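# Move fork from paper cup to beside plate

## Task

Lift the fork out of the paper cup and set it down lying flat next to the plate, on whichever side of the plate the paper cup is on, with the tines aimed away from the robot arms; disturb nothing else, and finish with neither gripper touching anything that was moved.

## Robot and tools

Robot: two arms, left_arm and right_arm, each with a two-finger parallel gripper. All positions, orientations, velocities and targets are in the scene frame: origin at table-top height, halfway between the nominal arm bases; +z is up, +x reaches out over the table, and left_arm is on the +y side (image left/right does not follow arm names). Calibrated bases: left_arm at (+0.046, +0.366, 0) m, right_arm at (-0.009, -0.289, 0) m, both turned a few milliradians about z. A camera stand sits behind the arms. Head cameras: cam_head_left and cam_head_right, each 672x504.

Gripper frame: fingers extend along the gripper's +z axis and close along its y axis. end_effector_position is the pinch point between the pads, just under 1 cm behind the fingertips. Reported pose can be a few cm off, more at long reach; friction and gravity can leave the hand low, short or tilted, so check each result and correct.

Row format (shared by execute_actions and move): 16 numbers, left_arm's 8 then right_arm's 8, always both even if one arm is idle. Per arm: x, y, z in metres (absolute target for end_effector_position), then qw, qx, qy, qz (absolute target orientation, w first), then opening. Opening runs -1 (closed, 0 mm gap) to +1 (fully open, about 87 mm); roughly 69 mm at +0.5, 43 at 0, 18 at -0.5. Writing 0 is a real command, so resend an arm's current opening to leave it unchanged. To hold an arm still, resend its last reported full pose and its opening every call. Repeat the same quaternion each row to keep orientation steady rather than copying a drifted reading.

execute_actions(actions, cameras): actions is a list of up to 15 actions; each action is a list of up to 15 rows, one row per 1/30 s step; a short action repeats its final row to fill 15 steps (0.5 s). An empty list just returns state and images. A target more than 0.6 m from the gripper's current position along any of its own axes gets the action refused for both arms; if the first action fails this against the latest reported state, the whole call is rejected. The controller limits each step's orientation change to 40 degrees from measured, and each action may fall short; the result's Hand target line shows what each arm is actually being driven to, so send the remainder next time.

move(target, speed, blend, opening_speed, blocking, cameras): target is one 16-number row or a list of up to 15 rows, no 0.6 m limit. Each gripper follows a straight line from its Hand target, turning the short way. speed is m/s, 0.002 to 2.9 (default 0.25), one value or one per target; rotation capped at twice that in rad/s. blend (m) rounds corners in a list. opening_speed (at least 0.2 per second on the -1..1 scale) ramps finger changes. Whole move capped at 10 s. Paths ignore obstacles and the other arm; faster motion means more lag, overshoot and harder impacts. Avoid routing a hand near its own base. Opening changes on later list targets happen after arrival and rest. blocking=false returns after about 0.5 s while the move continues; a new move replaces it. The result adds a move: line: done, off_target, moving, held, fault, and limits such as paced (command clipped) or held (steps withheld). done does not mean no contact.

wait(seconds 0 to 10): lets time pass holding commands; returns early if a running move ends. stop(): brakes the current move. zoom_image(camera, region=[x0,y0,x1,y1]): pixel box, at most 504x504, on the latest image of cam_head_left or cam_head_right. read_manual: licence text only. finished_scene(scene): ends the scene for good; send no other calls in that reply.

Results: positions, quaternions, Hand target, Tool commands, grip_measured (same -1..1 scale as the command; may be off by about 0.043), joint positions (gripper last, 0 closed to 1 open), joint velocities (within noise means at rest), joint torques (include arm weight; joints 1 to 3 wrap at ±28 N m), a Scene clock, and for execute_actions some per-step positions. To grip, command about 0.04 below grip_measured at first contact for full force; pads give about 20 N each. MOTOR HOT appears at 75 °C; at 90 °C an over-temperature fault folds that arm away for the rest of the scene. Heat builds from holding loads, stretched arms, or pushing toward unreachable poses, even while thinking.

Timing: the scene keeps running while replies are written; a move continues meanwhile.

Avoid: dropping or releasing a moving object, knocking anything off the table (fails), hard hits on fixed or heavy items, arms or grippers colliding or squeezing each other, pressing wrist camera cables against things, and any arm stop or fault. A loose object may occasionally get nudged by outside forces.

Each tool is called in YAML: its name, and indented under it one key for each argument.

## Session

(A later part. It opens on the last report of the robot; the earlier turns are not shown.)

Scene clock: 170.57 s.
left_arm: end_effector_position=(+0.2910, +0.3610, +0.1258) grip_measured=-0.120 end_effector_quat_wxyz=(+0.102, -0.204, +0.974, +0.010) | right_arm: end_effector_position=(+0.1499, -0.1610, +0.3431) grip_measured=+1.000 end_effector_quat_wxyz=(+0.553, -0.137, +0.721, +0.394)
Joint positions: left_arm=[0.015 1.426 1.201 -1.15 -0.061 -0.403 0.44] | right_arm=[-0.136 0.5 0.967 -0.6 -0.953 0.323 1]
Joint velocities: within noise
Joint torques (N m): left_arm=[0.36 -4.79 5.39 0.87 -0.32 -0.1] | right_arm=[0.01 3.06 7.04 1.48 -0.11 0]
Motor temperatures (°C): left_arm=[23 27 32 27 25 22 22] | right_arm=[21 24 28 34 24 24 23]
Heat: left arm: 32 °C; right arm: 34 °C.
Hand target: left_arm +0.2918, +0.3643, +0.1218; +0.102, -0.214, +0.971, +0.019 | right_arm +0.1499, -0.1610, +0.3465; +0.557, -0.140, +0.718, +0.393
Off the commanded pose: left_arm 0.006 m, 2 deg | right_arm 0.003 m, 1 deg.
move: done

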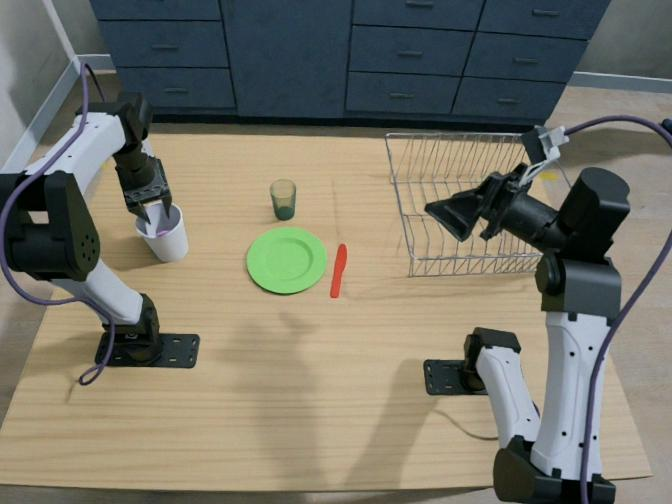

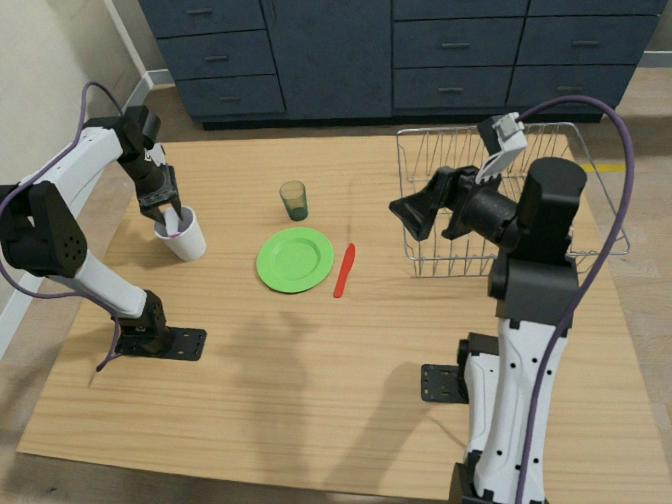

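move:
  target:
    - [0.292,0.371,0.118,0.102,-0.215,0.971,0.0226,-0.1,0.1499,-0.1610,0.3465,0.557,-0.140,0.718,0.393,1]
    - [0.292,0.370,0.08,0.102,-0.215,0.971,0.0226,-0.1,0.1499,-0.1610,0.3465,0.557,-0.140,0.718,0.393,1]
  speed: 0.07

zoom_image:
  camera: "cam_head_left"
  region: [110, 185, 190, 265]

zoom_image:
  camera: "cam_head_right"
  region: [130, 185, 210, 265]

Scene clock: 182.47 s.
left_arm: end_effector_position=(+0.2917, +0.3671, +0.0869) grip_measured=-0.100 end_effector_quat_wxyz=(+0.108, -0.215, +0.971, +0.013) | right_arm: end_effector_position=(+0.1499, -0.1610, +0.3431) grip_measured=+1.000 end_effector_quat_wxyz=(+0.553, -0.137, +0.721, +0.394)
Joint positions: left_arm=[0.037 1.426 1.046 -0.983 -0.066 -0.403 0.45] | right_arm=[-0.136 0.5 0.967 -0.6 -0.953 0.323 1]
Joint velocities: within noise
Joint torques (N m): left_arm=[0.25 -3.75 5.49 0.91 -0.31 0.08] | right_arm=[-0.05 3.04 6.99 1.47 -0.1 0.01]
Motor temperatures (°C): left_arm=[23 27 31 27 25 22 22] | right_arm=[21 24 28 34 24 24 23]
Heat: left arm: 31 °C; right arm: 34 °C.
Hand target: left_arm +0.2915, +0.3712, +0.0802; +0.102, -0.217, +0.970, +0.023 | right_arm +0.1499, -0.1610, +0.3465; +0.557, -0.140, +0.718, +0.393
Off the commanded pose: left_arm 0.008 m, 1 deg | right_arm 0.003 m, 1 deg.
move: done

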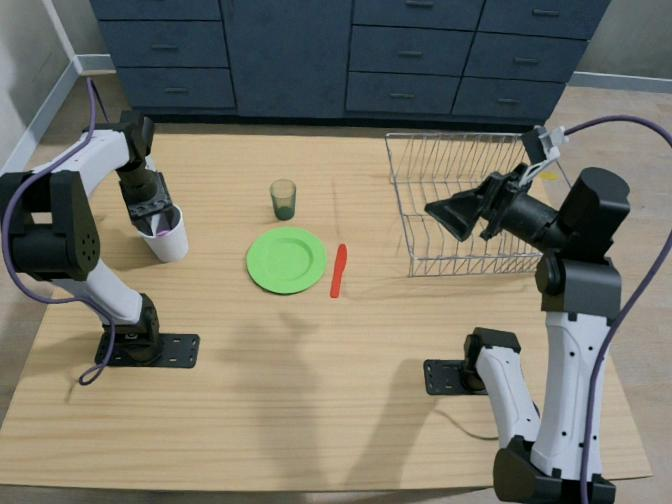

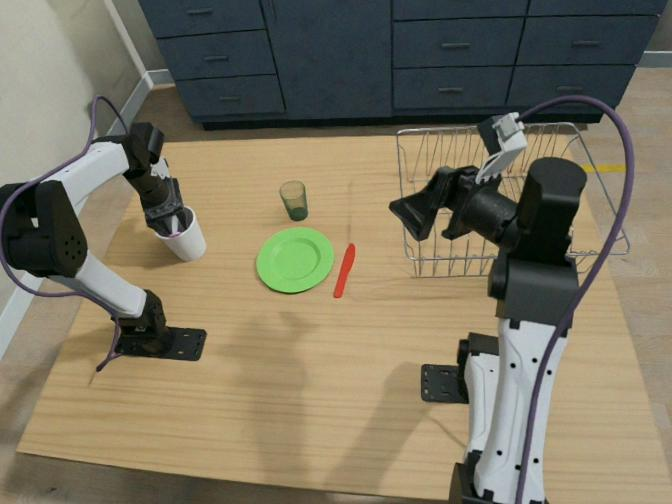

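Scaled by 6.300.

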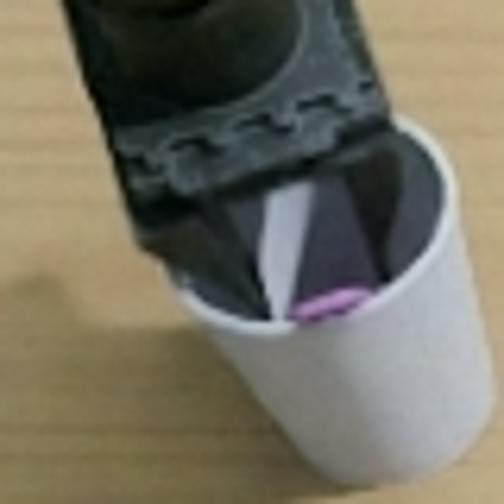

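Scaled by 6.300.

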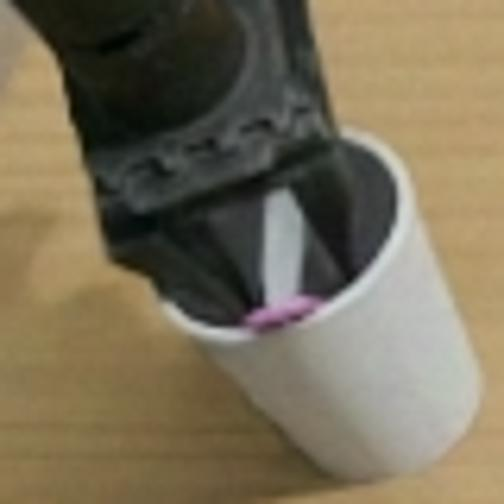

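Well straddled. Lower and close.

move:
  target:
    - [0.2905,0.367,0.066,0.102,-0.215,0.971,0.0226,-0.12,0.1499,-0.1610,0.3465,0.557,-0.140,0.718,0.393,1]
    - [0.2905,0.367,0.066,0.102,-0.215,0.971,0.0226,-0.7,0.1499,-0.1610,0.3465,0.557,-0.140,0.718,0.393,1]
  speed: 0.05
  opening_speed: 0.5

zoom_image:
  camera: "cam_head_left"
  region: [110, 185, 190, 265]

Scene clock: 190.77 s.
left_arm: end_effector_position=(+0.2912, +0.3674, +0.0727) grip_measured=-0.700 end_effector_quat_wxyz=(+0.108, -0.214, +0.971, +0.013) | right_arm: end_effector_position=(+0.1499, -0.1610, +0.3431) grip_measured=+1.000 end_effector_quat_wxyz=(+0.553, -0.137, +0.721, +0.394)
Joint positions: left_arm=[0.037 1.433 0.995 -0.925 -0.067 -0.401 0.15] | right_arm=[-0.136 0.5 0.967 -0.6 -0.953 0.323 1]
Joint velocities: within noise
Joint torques (N m): left_arm=[-0.54 -4.11 5.42 0.89 -0.34 -0.08] | right_arm=[-0.06 3.04 6.99 1.47 -0.11 -0.01]
Motor temperatures (°C): left_arm=[23 27 31 27 26 22 22] | right_arm=[21 24 28 34 24 24 23]
Heat: left arm: 31 °C; right arm: 34 °C.
Hand target: left_arm +0.2905, +0.3682, +0.0665; +0.103, -0.216, +0.971, +0.023 | right_arm +0.1499, -0.1610, +0.3465; +0.557, -0.140, +0.718, +0.393
Off the commanded pose: left_arm 0.007 m, 1 deg | right_arm 0.003 m, 1 deg.
move: done

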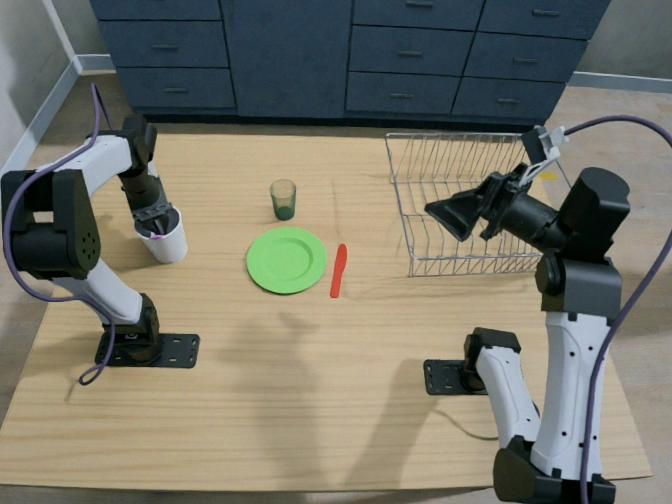

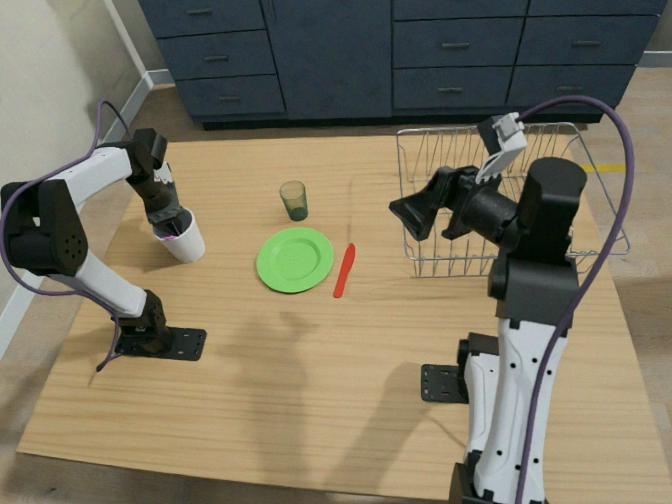

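Scaled by 6.300.

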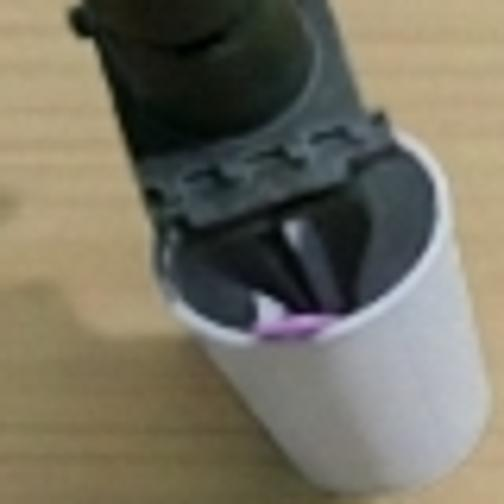

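move:
  target:
    - [0.2915,0.368,0.075,0.102,-0.215,0.971,0.0226,-0.3,0.1499,-0.1610,0.3465,0.557,-0.140,0.718,0.393,1]
    - [0.284,0.374,0.128,0.104,-0.104,0.989,0.011,-0.12,0.1499,-0.1610,0.3465,0.557,-0.140,0.718,0.393,1]
  speed: 0.1

zoom_image:
  camera: "cam_head_left"
  region: [110, 185, 190, 265]

zoom_image:
  camera: "cam_head_right"
  region: [130, 185, 210, 265]

Scene clock: 214.80 s.
left_arm: end_effector_position=(+0.2854, +0.3741, +0.1178) grip_measured=-0.120 end_effector_quat_wxyz=(+0.096, -0.108, +0.989, +0.021) | right_arm: end_effector_position=(+0.1499, -0.1610, +0.3431) grip_measured=+1.000 end_effector_quat_wxyz=(+0.553, -0.137, +0.721, +0.394)
Joint positions: left_arm=[0.037 1.423 1.167 -1.127 -0.058 -0.187 0.44] | right_arm=[-0.136 0.5 0.967 -0.6 -0.953 0.323 1]
Joint velocities: within noise
Joint torques (N m): left_arm=[0.84 -7.32 8.53 0.44 0.17 0.18] | right_arm=[-0.1 3.04 7.02 1.47 -0.11 0.02]
Motor temperatures (°C): left_arm=[23 27 31 27 26 22 22] | right_arm=[21 25 29 34 24 24 23]
Heat: left arm: 31 °C; right arm: 34 °C.
Hand target: left_arm +0.2843, +0.3729, +0.1277; +0.104, -0.102, +0.989, +0.011 | right_arm +0.1499, -0.1610, +0.3465; +0.557, -0.140, +0.718, +0.393
Off the commanded pose: left_arm 0.010 m, 2 deg | right_arm 0.003 m, 1 deg.
move: done

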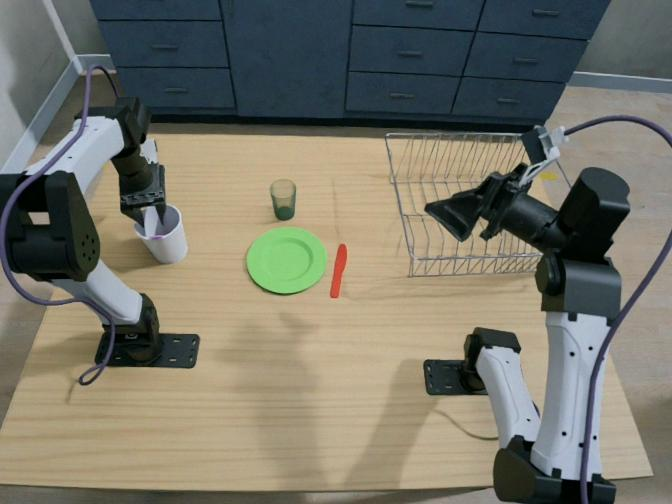

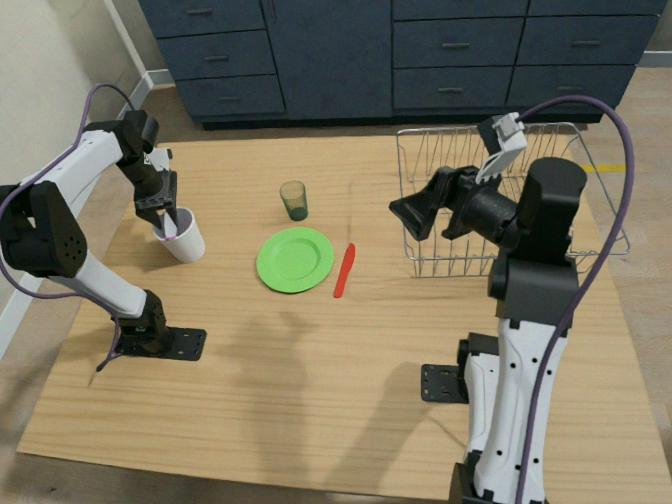

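Scaled by 6.300.

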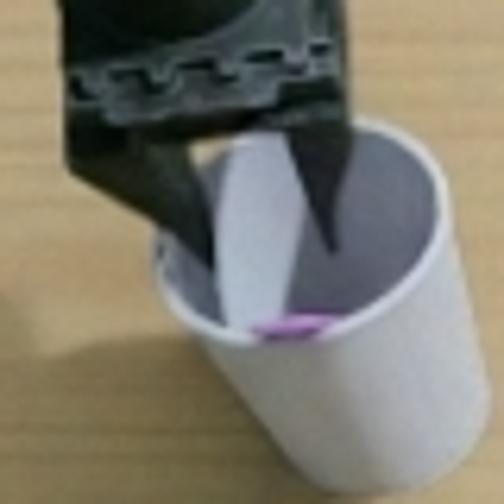

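Scaled by 6.300.

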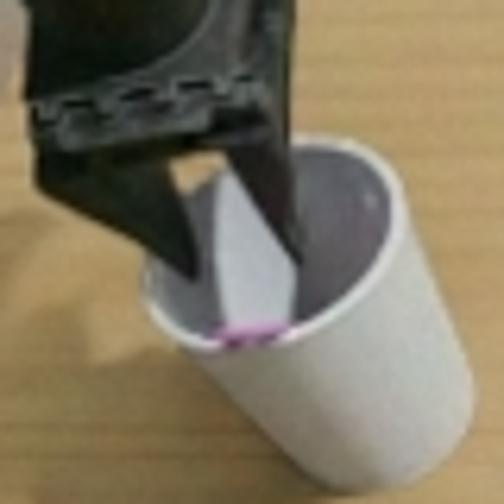

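move:
  target:
    - [0.280,0.382,0.12,0.104,-0.104,0.989,0.011,-0.12,0.1499,-0.1610,0.3465,0.557,-0.140,0.718,0.393,1]
    - [0.278,0.382,0.078,0.104,-0.104,0.989,0.011,-0.12,0.1499,-0.1610,0.3465,0.557,-0.140,0.718,0.393,1]
  speed: 0.07

zoom_image:
  camera: "cam_head_left"
  region: [110, 185, 190, 265]

zoom_image:
  camera: "cam_head_right"
  region: [130, 185, 210, 265]

Scene clock: 226.30 s.
left_arm: end_effector_position=(+0.2768, +0.3833, +0.0775) grip_measured=-0.120 end_effector_quat_wxyz=(+0.096, -0.111, +0.989, +0.020) | right_arm: end_effector_position=(+0.1499, -0.1610, +0.3431) grip_measured=+1.000 end_effector_quat_wxyz=(+0.553, -0.137, +0.721, +0.394)
Joint positions: left_arm=[0.078 1.406 0.992 -0.968 -0.049 -0.151 0.44] | right_arm=[-0.136 0.5 0.967 -0.6 -0.953 0.323 1]
Joint velocities: within noise
Joint torques (N m): left_arm=[0.35 -6.58 5.53 0.88 0.21 0.25] | right_arm=[-0.13 3.06 6.94 1.46 -0.13 0.03]
Motor temperatures (°C): left_arm=[23 28 33 27 26 22 22] | right_arm=[21 25 29 35 24 24 23]
Heat: left arm: 33 °C; right arm: 35 °C.
Hand target: left_arm +0.2776, +0.3820, +0.0780; +0.104, -0.104, +0.989, +0.011 | right_arm +0.1499, -0.1610, +0.3465; +0.557, -0.140, +0.718, +0.393
Off the commanded pose: left_arm 0.002 m, 2 deg | right_arm 0.003 m, 1 deg.
move: done

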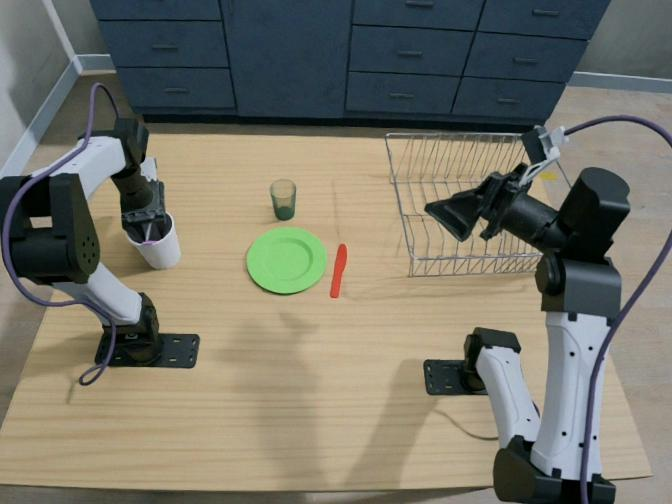

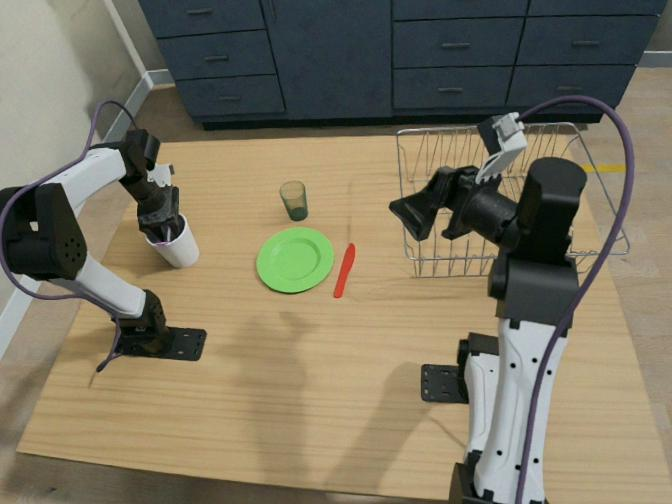

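Scaled by 6.300.

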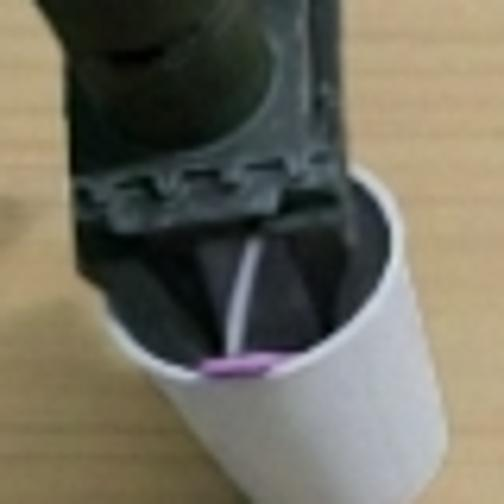

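Scaled by 6.300.

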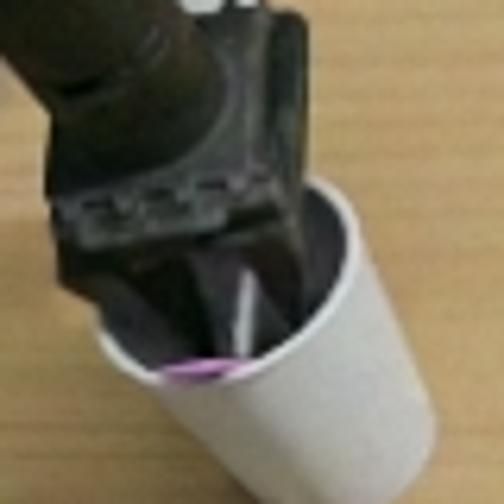

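move:
  target:
    - [0.280,0.382,0.125,0.104,-0.06,0.99,0.006,-0.12,0.1499,-0.1610,0.3465,0.557,-0.140,0.718,0.393,1]
    - [0.275,0.394,0.125,0.104,-0.02,0.994,0.002,-0.2,0.1499,-0.1610,0.3465,0.557,-0.140,0.718,0.393,1]
  speed: 0.08

zoom_image:
  camera: "cam_head_left"
  region: [110, 185, 190, 265]

zoom_image:
  camera: "cam_head_right"
  region: [130, 185, 210, 265]

Scene clock: 241.80 s.
left_arm: end_effector_position=(+0.2787, +0.3975, +0.1173) grip_measured=-0.200 end_effector_quat_wxyz=(+0.098, -0.028, +0.995, +0.014) | right_arm: end_effector_position=(+0.1499, -0.1610, +0.3431) grip_measured=+1.000 end_effector_quat_wxyz=(+0.553, -0.137, +0.721, +0.394)
Joint positions: left_arm=[0.129 1.397 1.143 -1.118 -0.011 0.062 0.4] | right_arm=[-0.136 0.5 0.967 -0.6 -0.953 0.323 1]
Joint velocities: within noise
Joint torques (N m): left_arm=[0.72 -7.45 7.5 0.49 0.2 0.29] | right_arm=[-0.05 3.08 7.06 1.47 -0.1 0.03]
Motor temperatures (°C): left_arm=[23 28 33 27 26 22 22] | right_arm=[21 25 29 35 24 24 23]
Heat: left arm: 33 °C; right arm: 35 °C.
Hand target: left_arm +0.2754, +0.3961, +0.1246; +0.104, -0.022, +0.994, +0.006 | right_arm +0.1499, -0.1610, +0.3465; +0.557, -0.140, +0.718, +0.393
Off the commanded pose: left_arm 0.009 m, 2 deg | right_arm 0.003 m, 1 deg.
move: done

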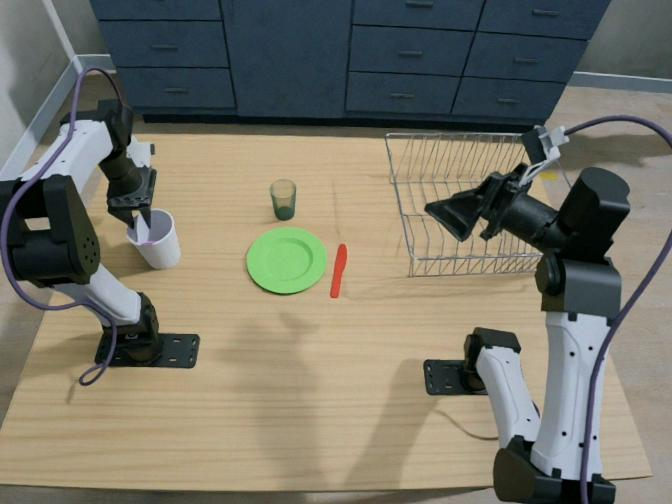

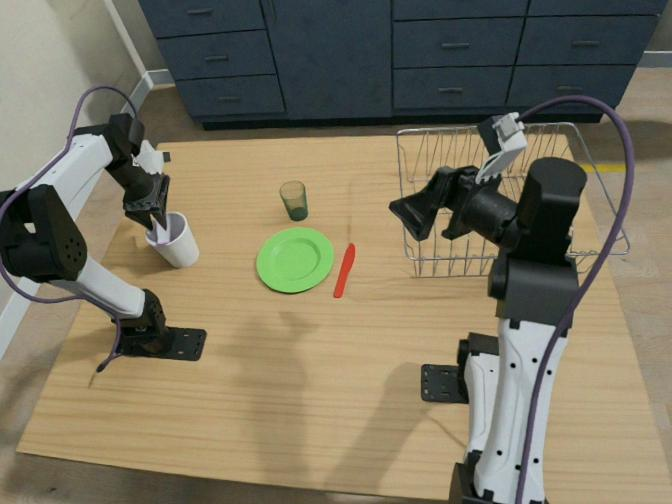

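Scaled by 6.300.

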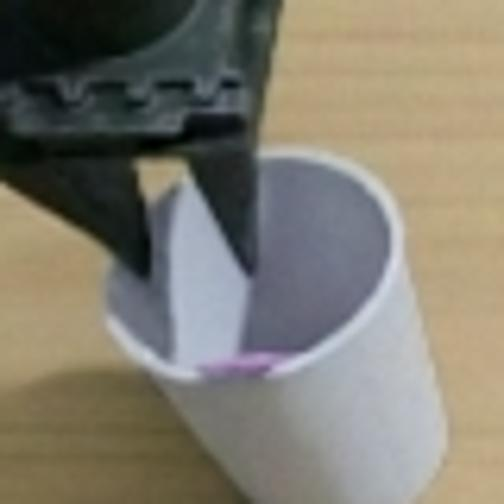

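Scaled by 6.300.

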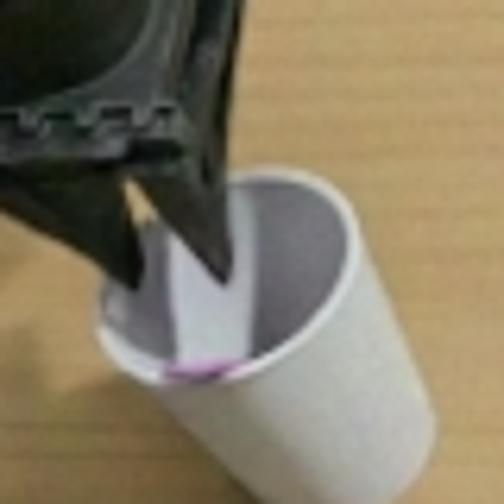

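move:
  target:
    - [0.268,0.3945,0.118,0.104,-0.02,0.994,0.002,-0.22,0.1499,-0.1610,0.3465,0.557,-0.140,0.718,0.393,1]
    - [0.2675,0.3945,0.086,0.104,-0.02,0.994,0.002,-0.22,0.1499,-0.1610,0.3465,0.557,-0.140,0.718,0.393,1]
  speed: 0.05

zoom_image:
  camera: "cam_head_left"
  region: [110, 185, 190, 265]

zoom_image:
  camera: "cam_head_right"
  region: [130, 185, 210, 265]

Scene clock: 263.77 s.
left_arm: end_effector_position=(+0.2664, +0.3947, +0.0853) grip_measured=-0.220 end_effector_quat_wxyz=(+0.093, -0.025, +0.995, +0.009) | right_arm: end_effector_position=(+0.1499, -0.1610, +0.3431) grip_measured=+1.000 end_effector_quat_wxyz=(+0.553, -0.137, +0.721, +0.394)
Joint positions: left_arm=[0.129 1.367 0.992 -1.008 -0.001 0.068 0.39] | right_arm=[-0.136 0.5 0.967 -0.6 -0.953 0.323 1]
Joint velocities: within noise
Joint torques (N m): left_arm=[0.95 -6.58 5.56 0.85 0.24 0.16] | right_arm=[-0.03 3.03 7.04 1.46 -0.1 0.02]
Motor temperatures (°C): left_arm=[23 28 33 27 26 22 22] | right_arm=[21 25 29 35 24 24 23]
Heat: left arm: 33 °C; right arm: 35 °C.
Hand target: left_arm +0.2671, +0.3943, +0.0860; +0.104, -0.020, +0.994, +0.002 | right_arm +0.1499, -0.1610, +0.3465; +0.557, -0.140, +0.718, +0.393
Off the commanded pose: left_arm 0.001 m, 2 deg | right_arm 0.003 m, 1 deg.
move: done

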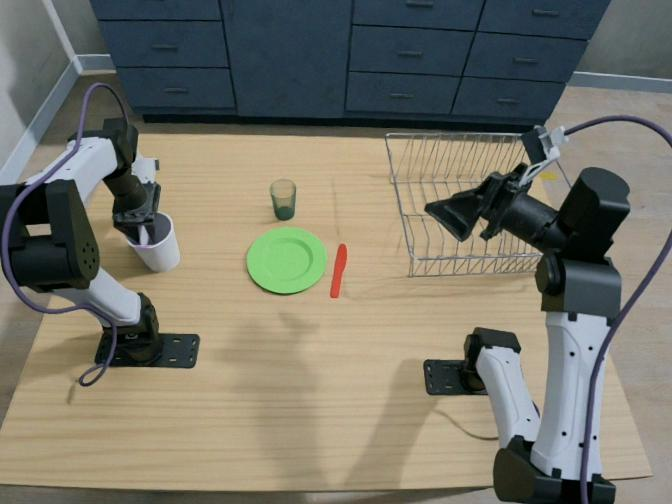

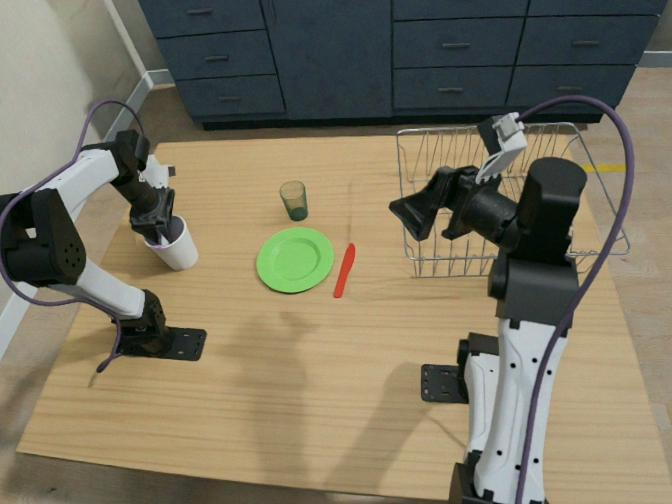

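Scaled by 6.300.

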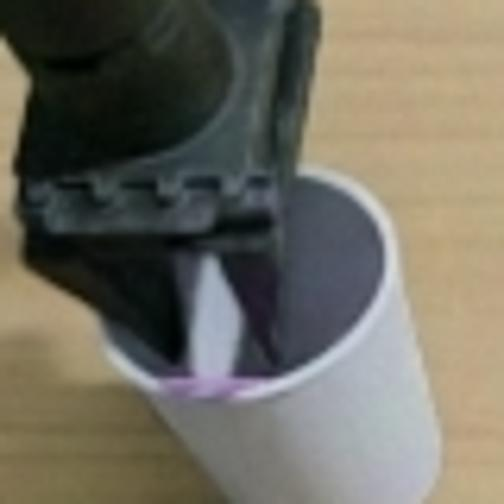

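Scaled by 6.300.

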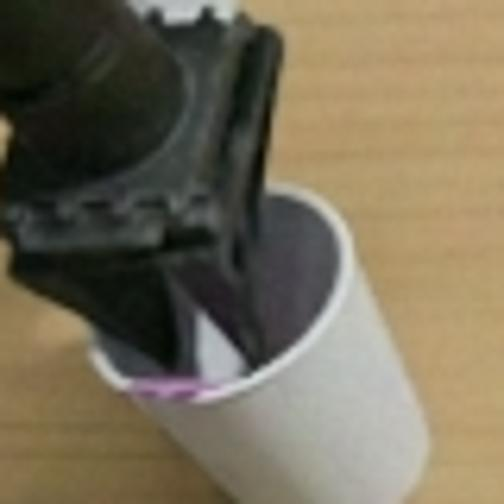

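move:
  target:
    - [0.269,0.393,0.13,0.104,-0.02,0.994,0.002,-0.22,0.1499,-0.1610,0.3465,0.557,-0.140,0.718,0.393,1]
    - [0.25,0.42,0.155,0.06,0,0.998,0,-1,0.1499,-0.1610,0.3465,0.557,-0.140,0.718,0.393,1]
    - [0.223,0.428,0.13,0.06,0,0.998,0,-1,0.1499,-0.1610,0.3465,0.557,-0.140,0.718,0.393,1]
  speed: 0.12

zoom_image:
  camera: "cam_head_left"
  region: [110, 185, 190, 265]

zoom_image:
  camera: "cam_head_right"
  region: [130, 185, 210, 265]

Scene clock: 298.63 s.
left_arm: end_effector_position=(+0.2233, +0.4284, +0.1302) grip_measured=-0.976 end_effector_quat_wxyz=(+0.049, -0.006, +0.999, +0.004) | right_arm: end_effector_position=(+0.1499, -0.1610, +0.3431) grip_measured=+1.000 end_effector_quat_wxyz=(+0.553, -0.137, +0.721, +0.394)
Joint positions: left_arm=[0.308 1.311 1.126 -1.29 0.02 0.284 0.012] | right_arm=[-0.136 0.5 0.967 -0.6 -0.953 0.323 1]
Joint velocities: within noise
Joint torques (N m): left_arm=[0.72 -5.96 5.29 0.69 0.24 0.17] | right_arm=[-0.06 3.06 7.06 1.48 -0.1 0.01]
Motor temperatures (°C): left_arm=[23 29 33 28 26 22 22] | right_arm=[21 25 29 35 24 24 23]
Heat: left arm: 33 °C; right arm: 35 °C.
Hand target: left_arm +0.2233, +0.4273, +0.1305; +0.060, +0.000, +0.998, -0.001 | right_arm +0.1499, -0.1610, +0.3465; +0.557, -0.140, +0.718, +0.393
Off the commanded pose: left_arm 0.001 m, 2 deg | right_arm 0.003 m, 1 deg.
move: done

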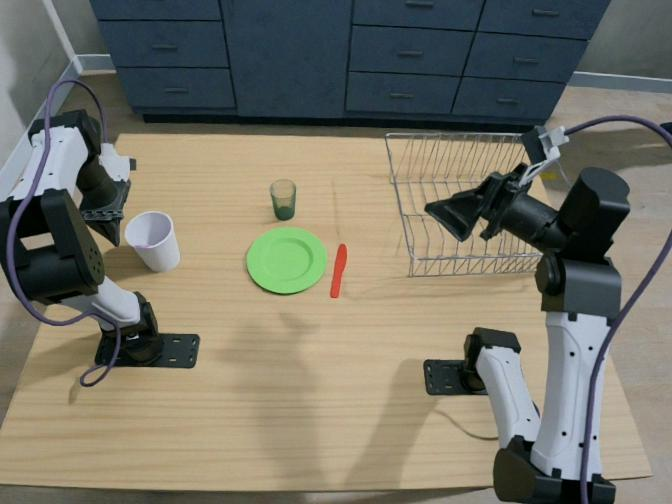

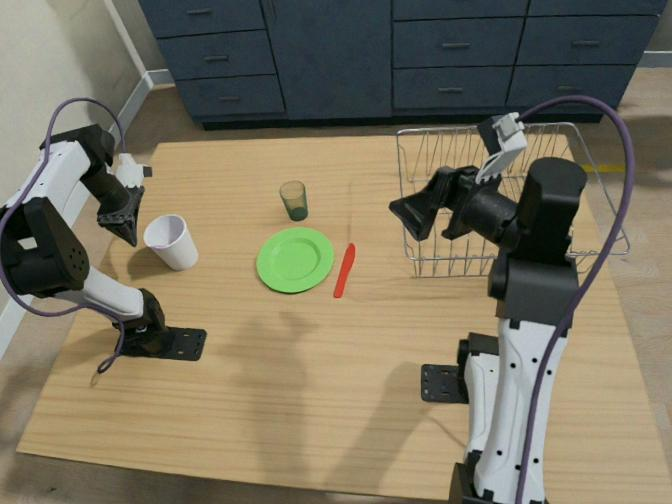

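Scaled by 6.300.

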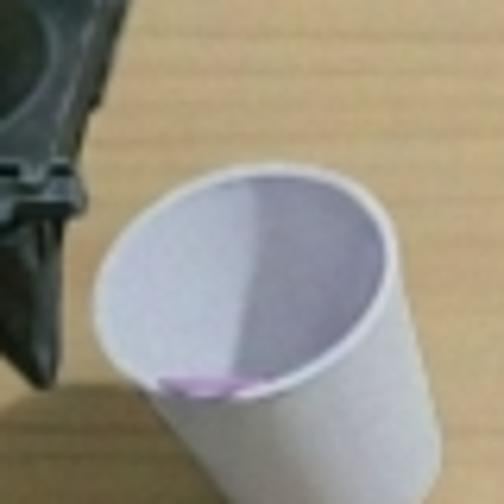

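Scaled by 6.300.

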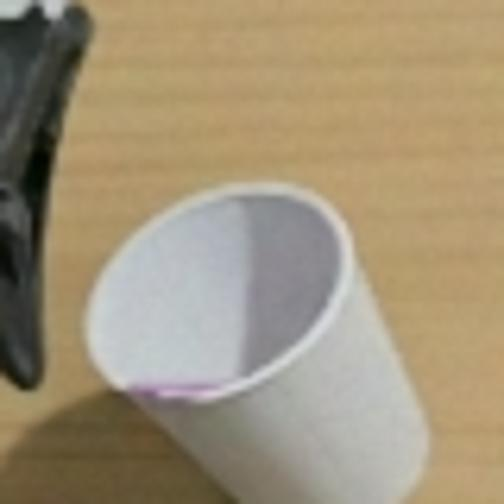

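move:
  target: [0.223,0.376,0.1295,0.06,0,0.998,0,-1,0.1499,-0.1610,0.3465,0.557,-0.140,0.718,0.393,1]
  speed: 0.06

zoom_image:
  camera: "cam_head_left"
  region: [110, 185, 190, 265]

zoom_image:
  camera: "cam_head_right"
  region: [130, 185, 210, 265]

Scene clock: 305.03 s.
left_arm: end_effector_position=(+0.2246, +0.3744, +0.1289) grip_measured=-0.977 end_effector_quat_wxyz=(+0.052, +0.013, +0.999, -0.007) | right_arm: end_effector_position=(+0.1499, -0.1610, +0.3431) grip_measured=+1.000 end_effector_quat_wxyz=(+0.553, -0.137, +0.721, +0.394)
Joint positions: left_arm=[0.063 1.274 1.095 -1.288 0.02 0.076 0.012] | right_arm=[-0.136 0.5 0.967 -0.6 -0.953 0.323 1]
Joint velocities: within noise
Joint torques (N m): left_arm=[-0.55 -5.52 5.37 0.59 -0.21 -0.14] | right_arm=[0.01 3.04 7.05 1.47 -0.1 0.01]
Motor temperatures (°C): left_arm=[23 29 33 28 26 22 22] | right_arm=[21 25 29 35 24 24 23]
Heat: left arm: 33 °C; right arm: 35 °C.
Hand target: left_arm +0.2234, +0.3752, +0.1293; +0.059, +0.007, +0.998, +0.001 | right_arm +0.1499, -0.1610, +0.3465; +0.557, -0.140, +0.718, +0.393
Off the commanded pose: left_arm 0.002 m, 2 deg | right_arm 0.003 m, 1 deg.
move: done

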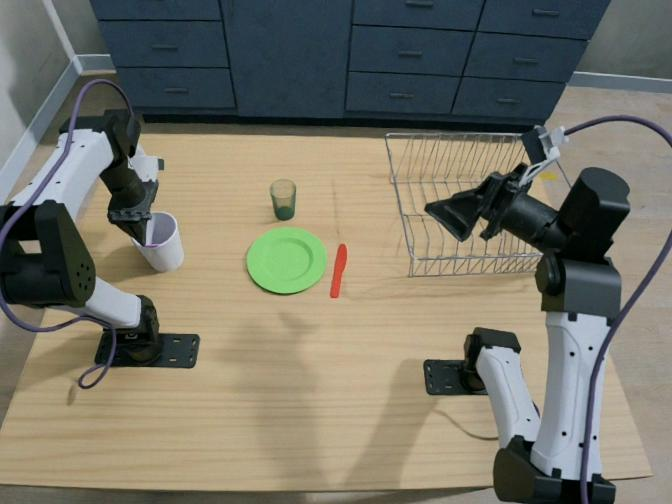

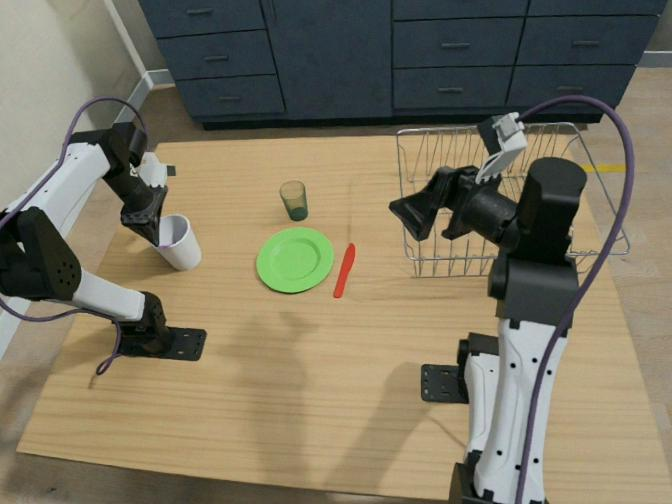

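Scaled by 6.300.

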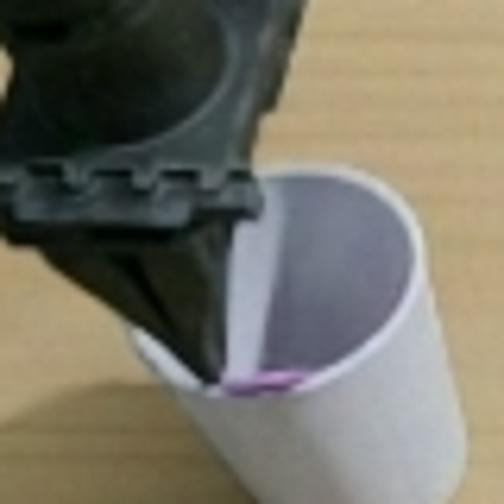

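Scaled by 6.300.

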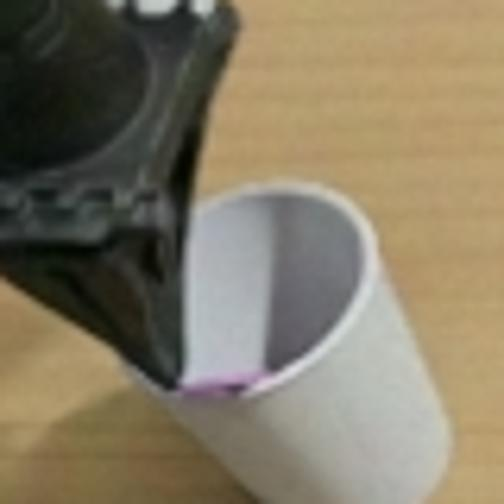

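move:
  target: [0.223,0.361,0.1295,0.06,0,0.998,0,-1,0.1499,-0.1610,0.3465,0.557,-0.140,0.718,0.393,1]
  speed: 0.06

zoom_image:
  camera: "cam_head_left"
  region: [110, 185, 190, 265]

zoom_image:
  camera: "cam_head_right"
  region: [130, 185, 210, 265]

Scene clock: 311.60 s.
left_arm: end_effector_position=(+0.2247, +0.3596, +0.1290) grip_measured=-0.977 end_effector_quat_wxyz=(+0.052, +0.003, +0.999, -0.009) | right_arm: end_effector_position=(+0.1499, -0.1610, +0.3431) grip_measured=+1.000 end_effector_quat_wxyz=(+0.553, -0.137, +0.721, +0.394)
Joint positions: left_arm=[-0.003 1.274 1.095 -1.288 0.017 -0.01 0.012] | right_arm=[-0.136 0.5 0.967 -0.6 -0.953 0.323 1]
Joint velocities: within noise
Joint torques (N m): left_arm=[-0.54 -6.04 4.93 0.67 -0.24 -0.1] | right_arm=[-0.06 3.06 7.05 1.47 -0.11 0.01]
Motor temperatures (°C): left_arm=[23 28 33 28 26 22 22] | right_arm=[21 25 29 35 24 24 23]
Heat: left arm: 33 °C; right arm: 35 °C.
Hand target: left_arm +0.2230, +0.3610, +0.1295; +0.060, -0.003, +0.998, +0.000 | right_arm +0.1499, -0.1610, +0.3465; +0.557, -0.140, +0.718, +0.393
Off the commanded pose: left_arm 0.002 m, 1 deg | right_arm 0.003 m, 1 deg.
move: done

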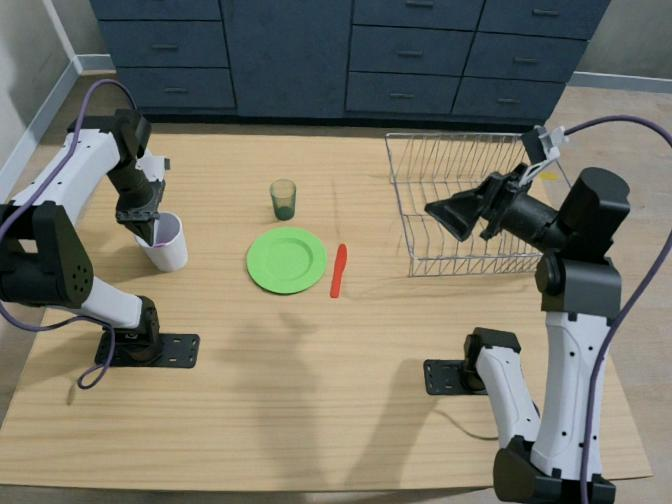

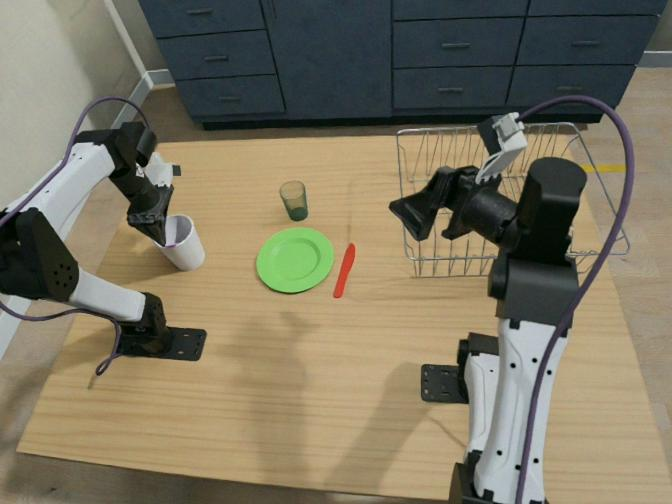

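Scaled by 6.300.

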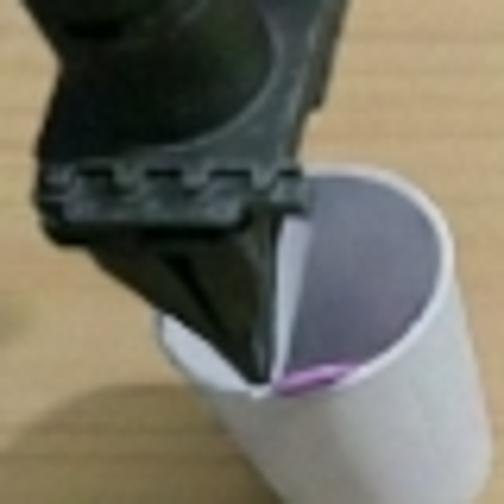

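Scaled by 6.300.

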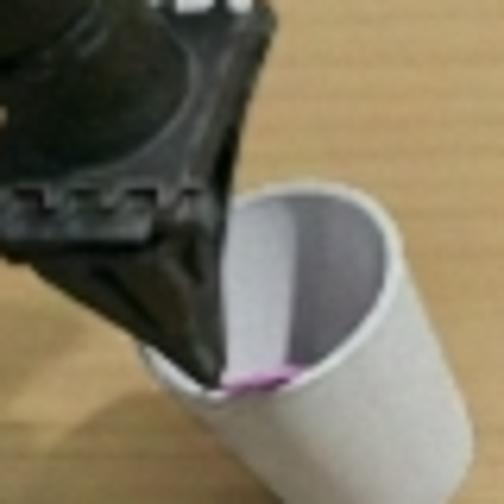

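move:
  target:
    - [0.226,0.368,0.16,0.06,0,0.998,0,-1,0.1499,-0.1610,0.3465,0.557,-0.140,0.718,0.393,1]
    - [0.258,0.374,0.15,0.102,-0.215,0.971,0.0226,-0.12,0.1499,-0.1610,0.3465,0.557,-0.140,0.718,0.393,1]
    - [0.258,0.374,0.115,0.102,-0.215,0.971,0.0226,-0.12,0.1499,-0.1610,0.3465,0.557,-0.140,0.718,0.393,1]
  speed: 0.12

zoom_image:
  camera: "cam_head_left"
  region: [110, 185, 190, 265]

zoom_image:
  camera: "cam_head_right"
  region: [130, 185, 210, 265]

Scene clock: 331.87 s.
left_arm: end_effector_position=(+0.2571, +0.3684, +0.1182) grip_measured=-0.120 end_effector_quat_wxyz=(+0.102, -0.202, +0.974, +0.010) | right_arm: end_effector_position=(+0.1499, -0.1610, +0.3431) grip_measured=+1.000 end_effector_quat_wxyz=(+0.553, -0.137, +0.721, +0.394)
Joint positions: left_arm=[0.051 1.295 1.069 -1.147 -0.053 -0.365 0.44] | right_arm=[-0.136 0.5 0.967 -0.6 -0.953 0.323 1]
Joint velocities: within noise
Joint torques (N m): left_arm=[0.57 -3.74 5.5 0.86 -0.24 -0.14] | right_arm=[-0.06 3.07 7.02 1.47 -0.11 0.02]
Motor temperatures (°C): left_arm=[23 28 33 28 26 22 22] | right_arm=[21 25 30 36 24 24 23]
Heat: left arm: 33 °C; right arm: 36 °C.
Hand target: left_arm +0.2577, +0.3723, +0.1146; +0.101, -0.214, +0.971, +0.018 | right_arm +0.1499, -0.1610, +0.3465; +0.557, -0.140, +0.718, +0.393
Off the commanded pose: left_arm 0.007 m, 2 deg | right_arm 0.003 m, 1 deg.
move: done

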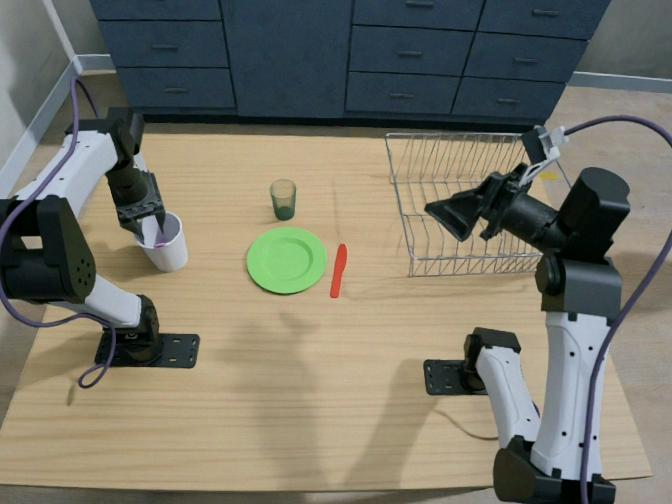

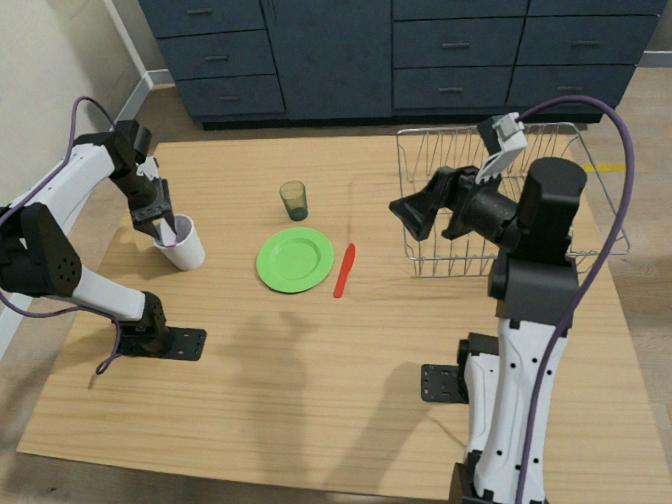

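Scaled by 6.300.

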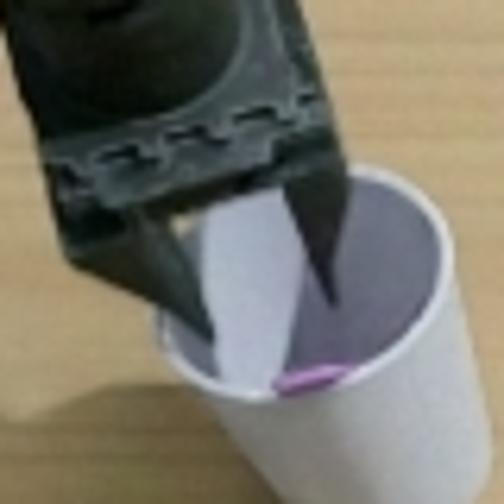

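Scaled by 6.300.

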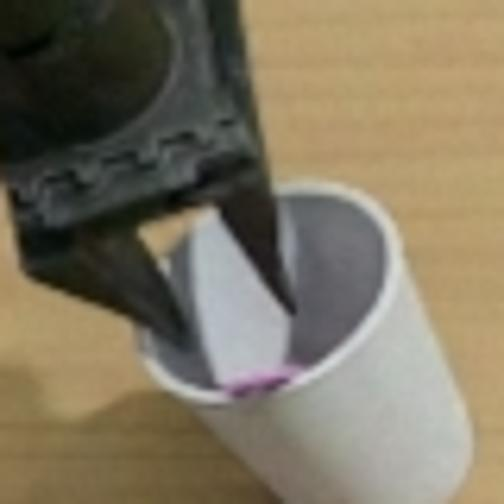

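move:
  target:
    - [0.264,0.376,0.113,0.102,-0.215,0.971,0.0226,-0.1,0.1499,-0.1610,0.3465,0.557,-0.140,0.718,0.393,1]
    - [0.264,0.376,0.08,0.102,-0.215,0.971,0.0226,-0.1,0.1499,-0.1610,0.3465,0.557,-0.140,0.718,0.393,1]
  speed: 0.07

zoom_image:
  camera: "cam_head_left"
  region: [110, 185, 190, 265]

zoom_image:
  camera: "cam_head_right"
  region: [130, 185, 210, 265]

Scene clock: 342.57 s.
left_arm: end_effector_position=(+0.2638, +0.3714, +0.0856) grip_measured=-0.100 end_effector_quat_wxyz=(+0.106, -0.206, +0.973, +0.013) | right_arm: end_effector_position=(+0.1499, -0.1610, +0.3431) grip_measured=+1.000 end_effector_quat_wxyz=(+0.553, -0.137, +0.721, +0.394)
Joint positions: left_arm=[0.058 1.32 0.957 -1.001 -0.06 -0.365 0.45] | right_arm=[-0.136 0.5 0.967 -0.6 -0.953 0.323 1]
Joint velocities: within noise
Joint torques (N m): left_arm=[0.43 -3.25 5.71 0.88 -0.28 -0.06] | right_arm=[-0.06 3.11 6.99 1.46 -0.11 0.03]
Motor temperatures (°C): left_arm=[23 27 33 28 26 22 22] | right_arm=[21 25 30 36 24 24 23]
Heat: left arm: 33 °C; right arm: 36 °C.
Hand target: left_arm +0.2637, +0.3759, +0.0803; +0.102, -0.215, +0.971, +0.023 | right_arm +0.1499, -0.1610, +0.3465; +0.557, -0.140, +0.718, +0.393
Off the commanded pose: left_arm 0.007 m, 2 deg | right_arm 0.003 m, 1 deg.
move: done

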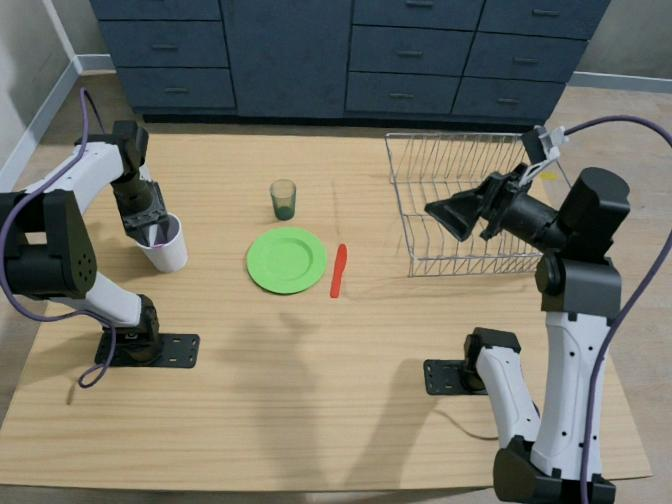

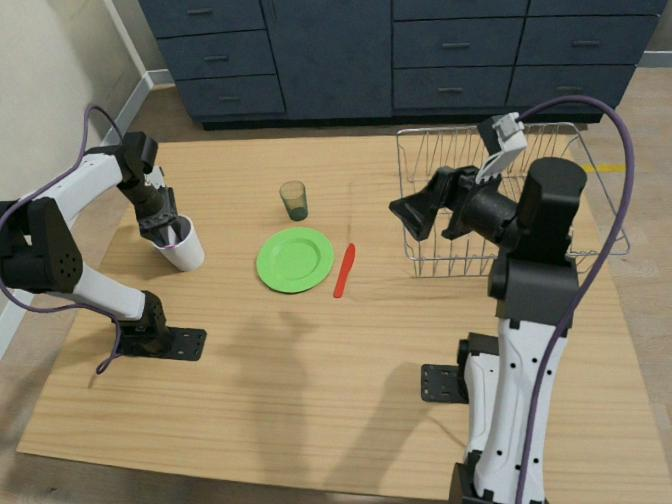

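Scaled by 6.300.

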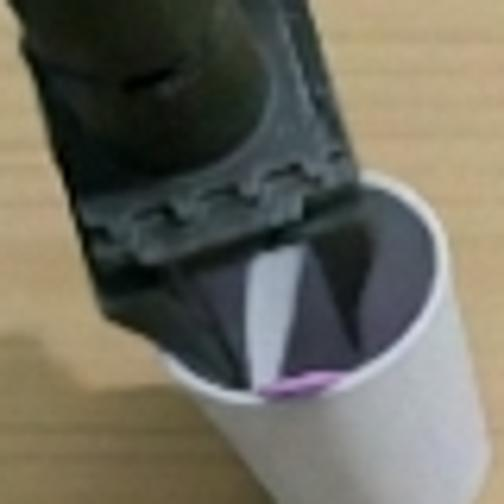

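Scaled by 6.300.

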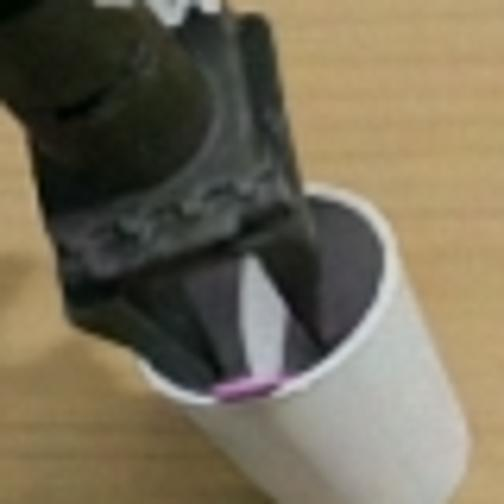

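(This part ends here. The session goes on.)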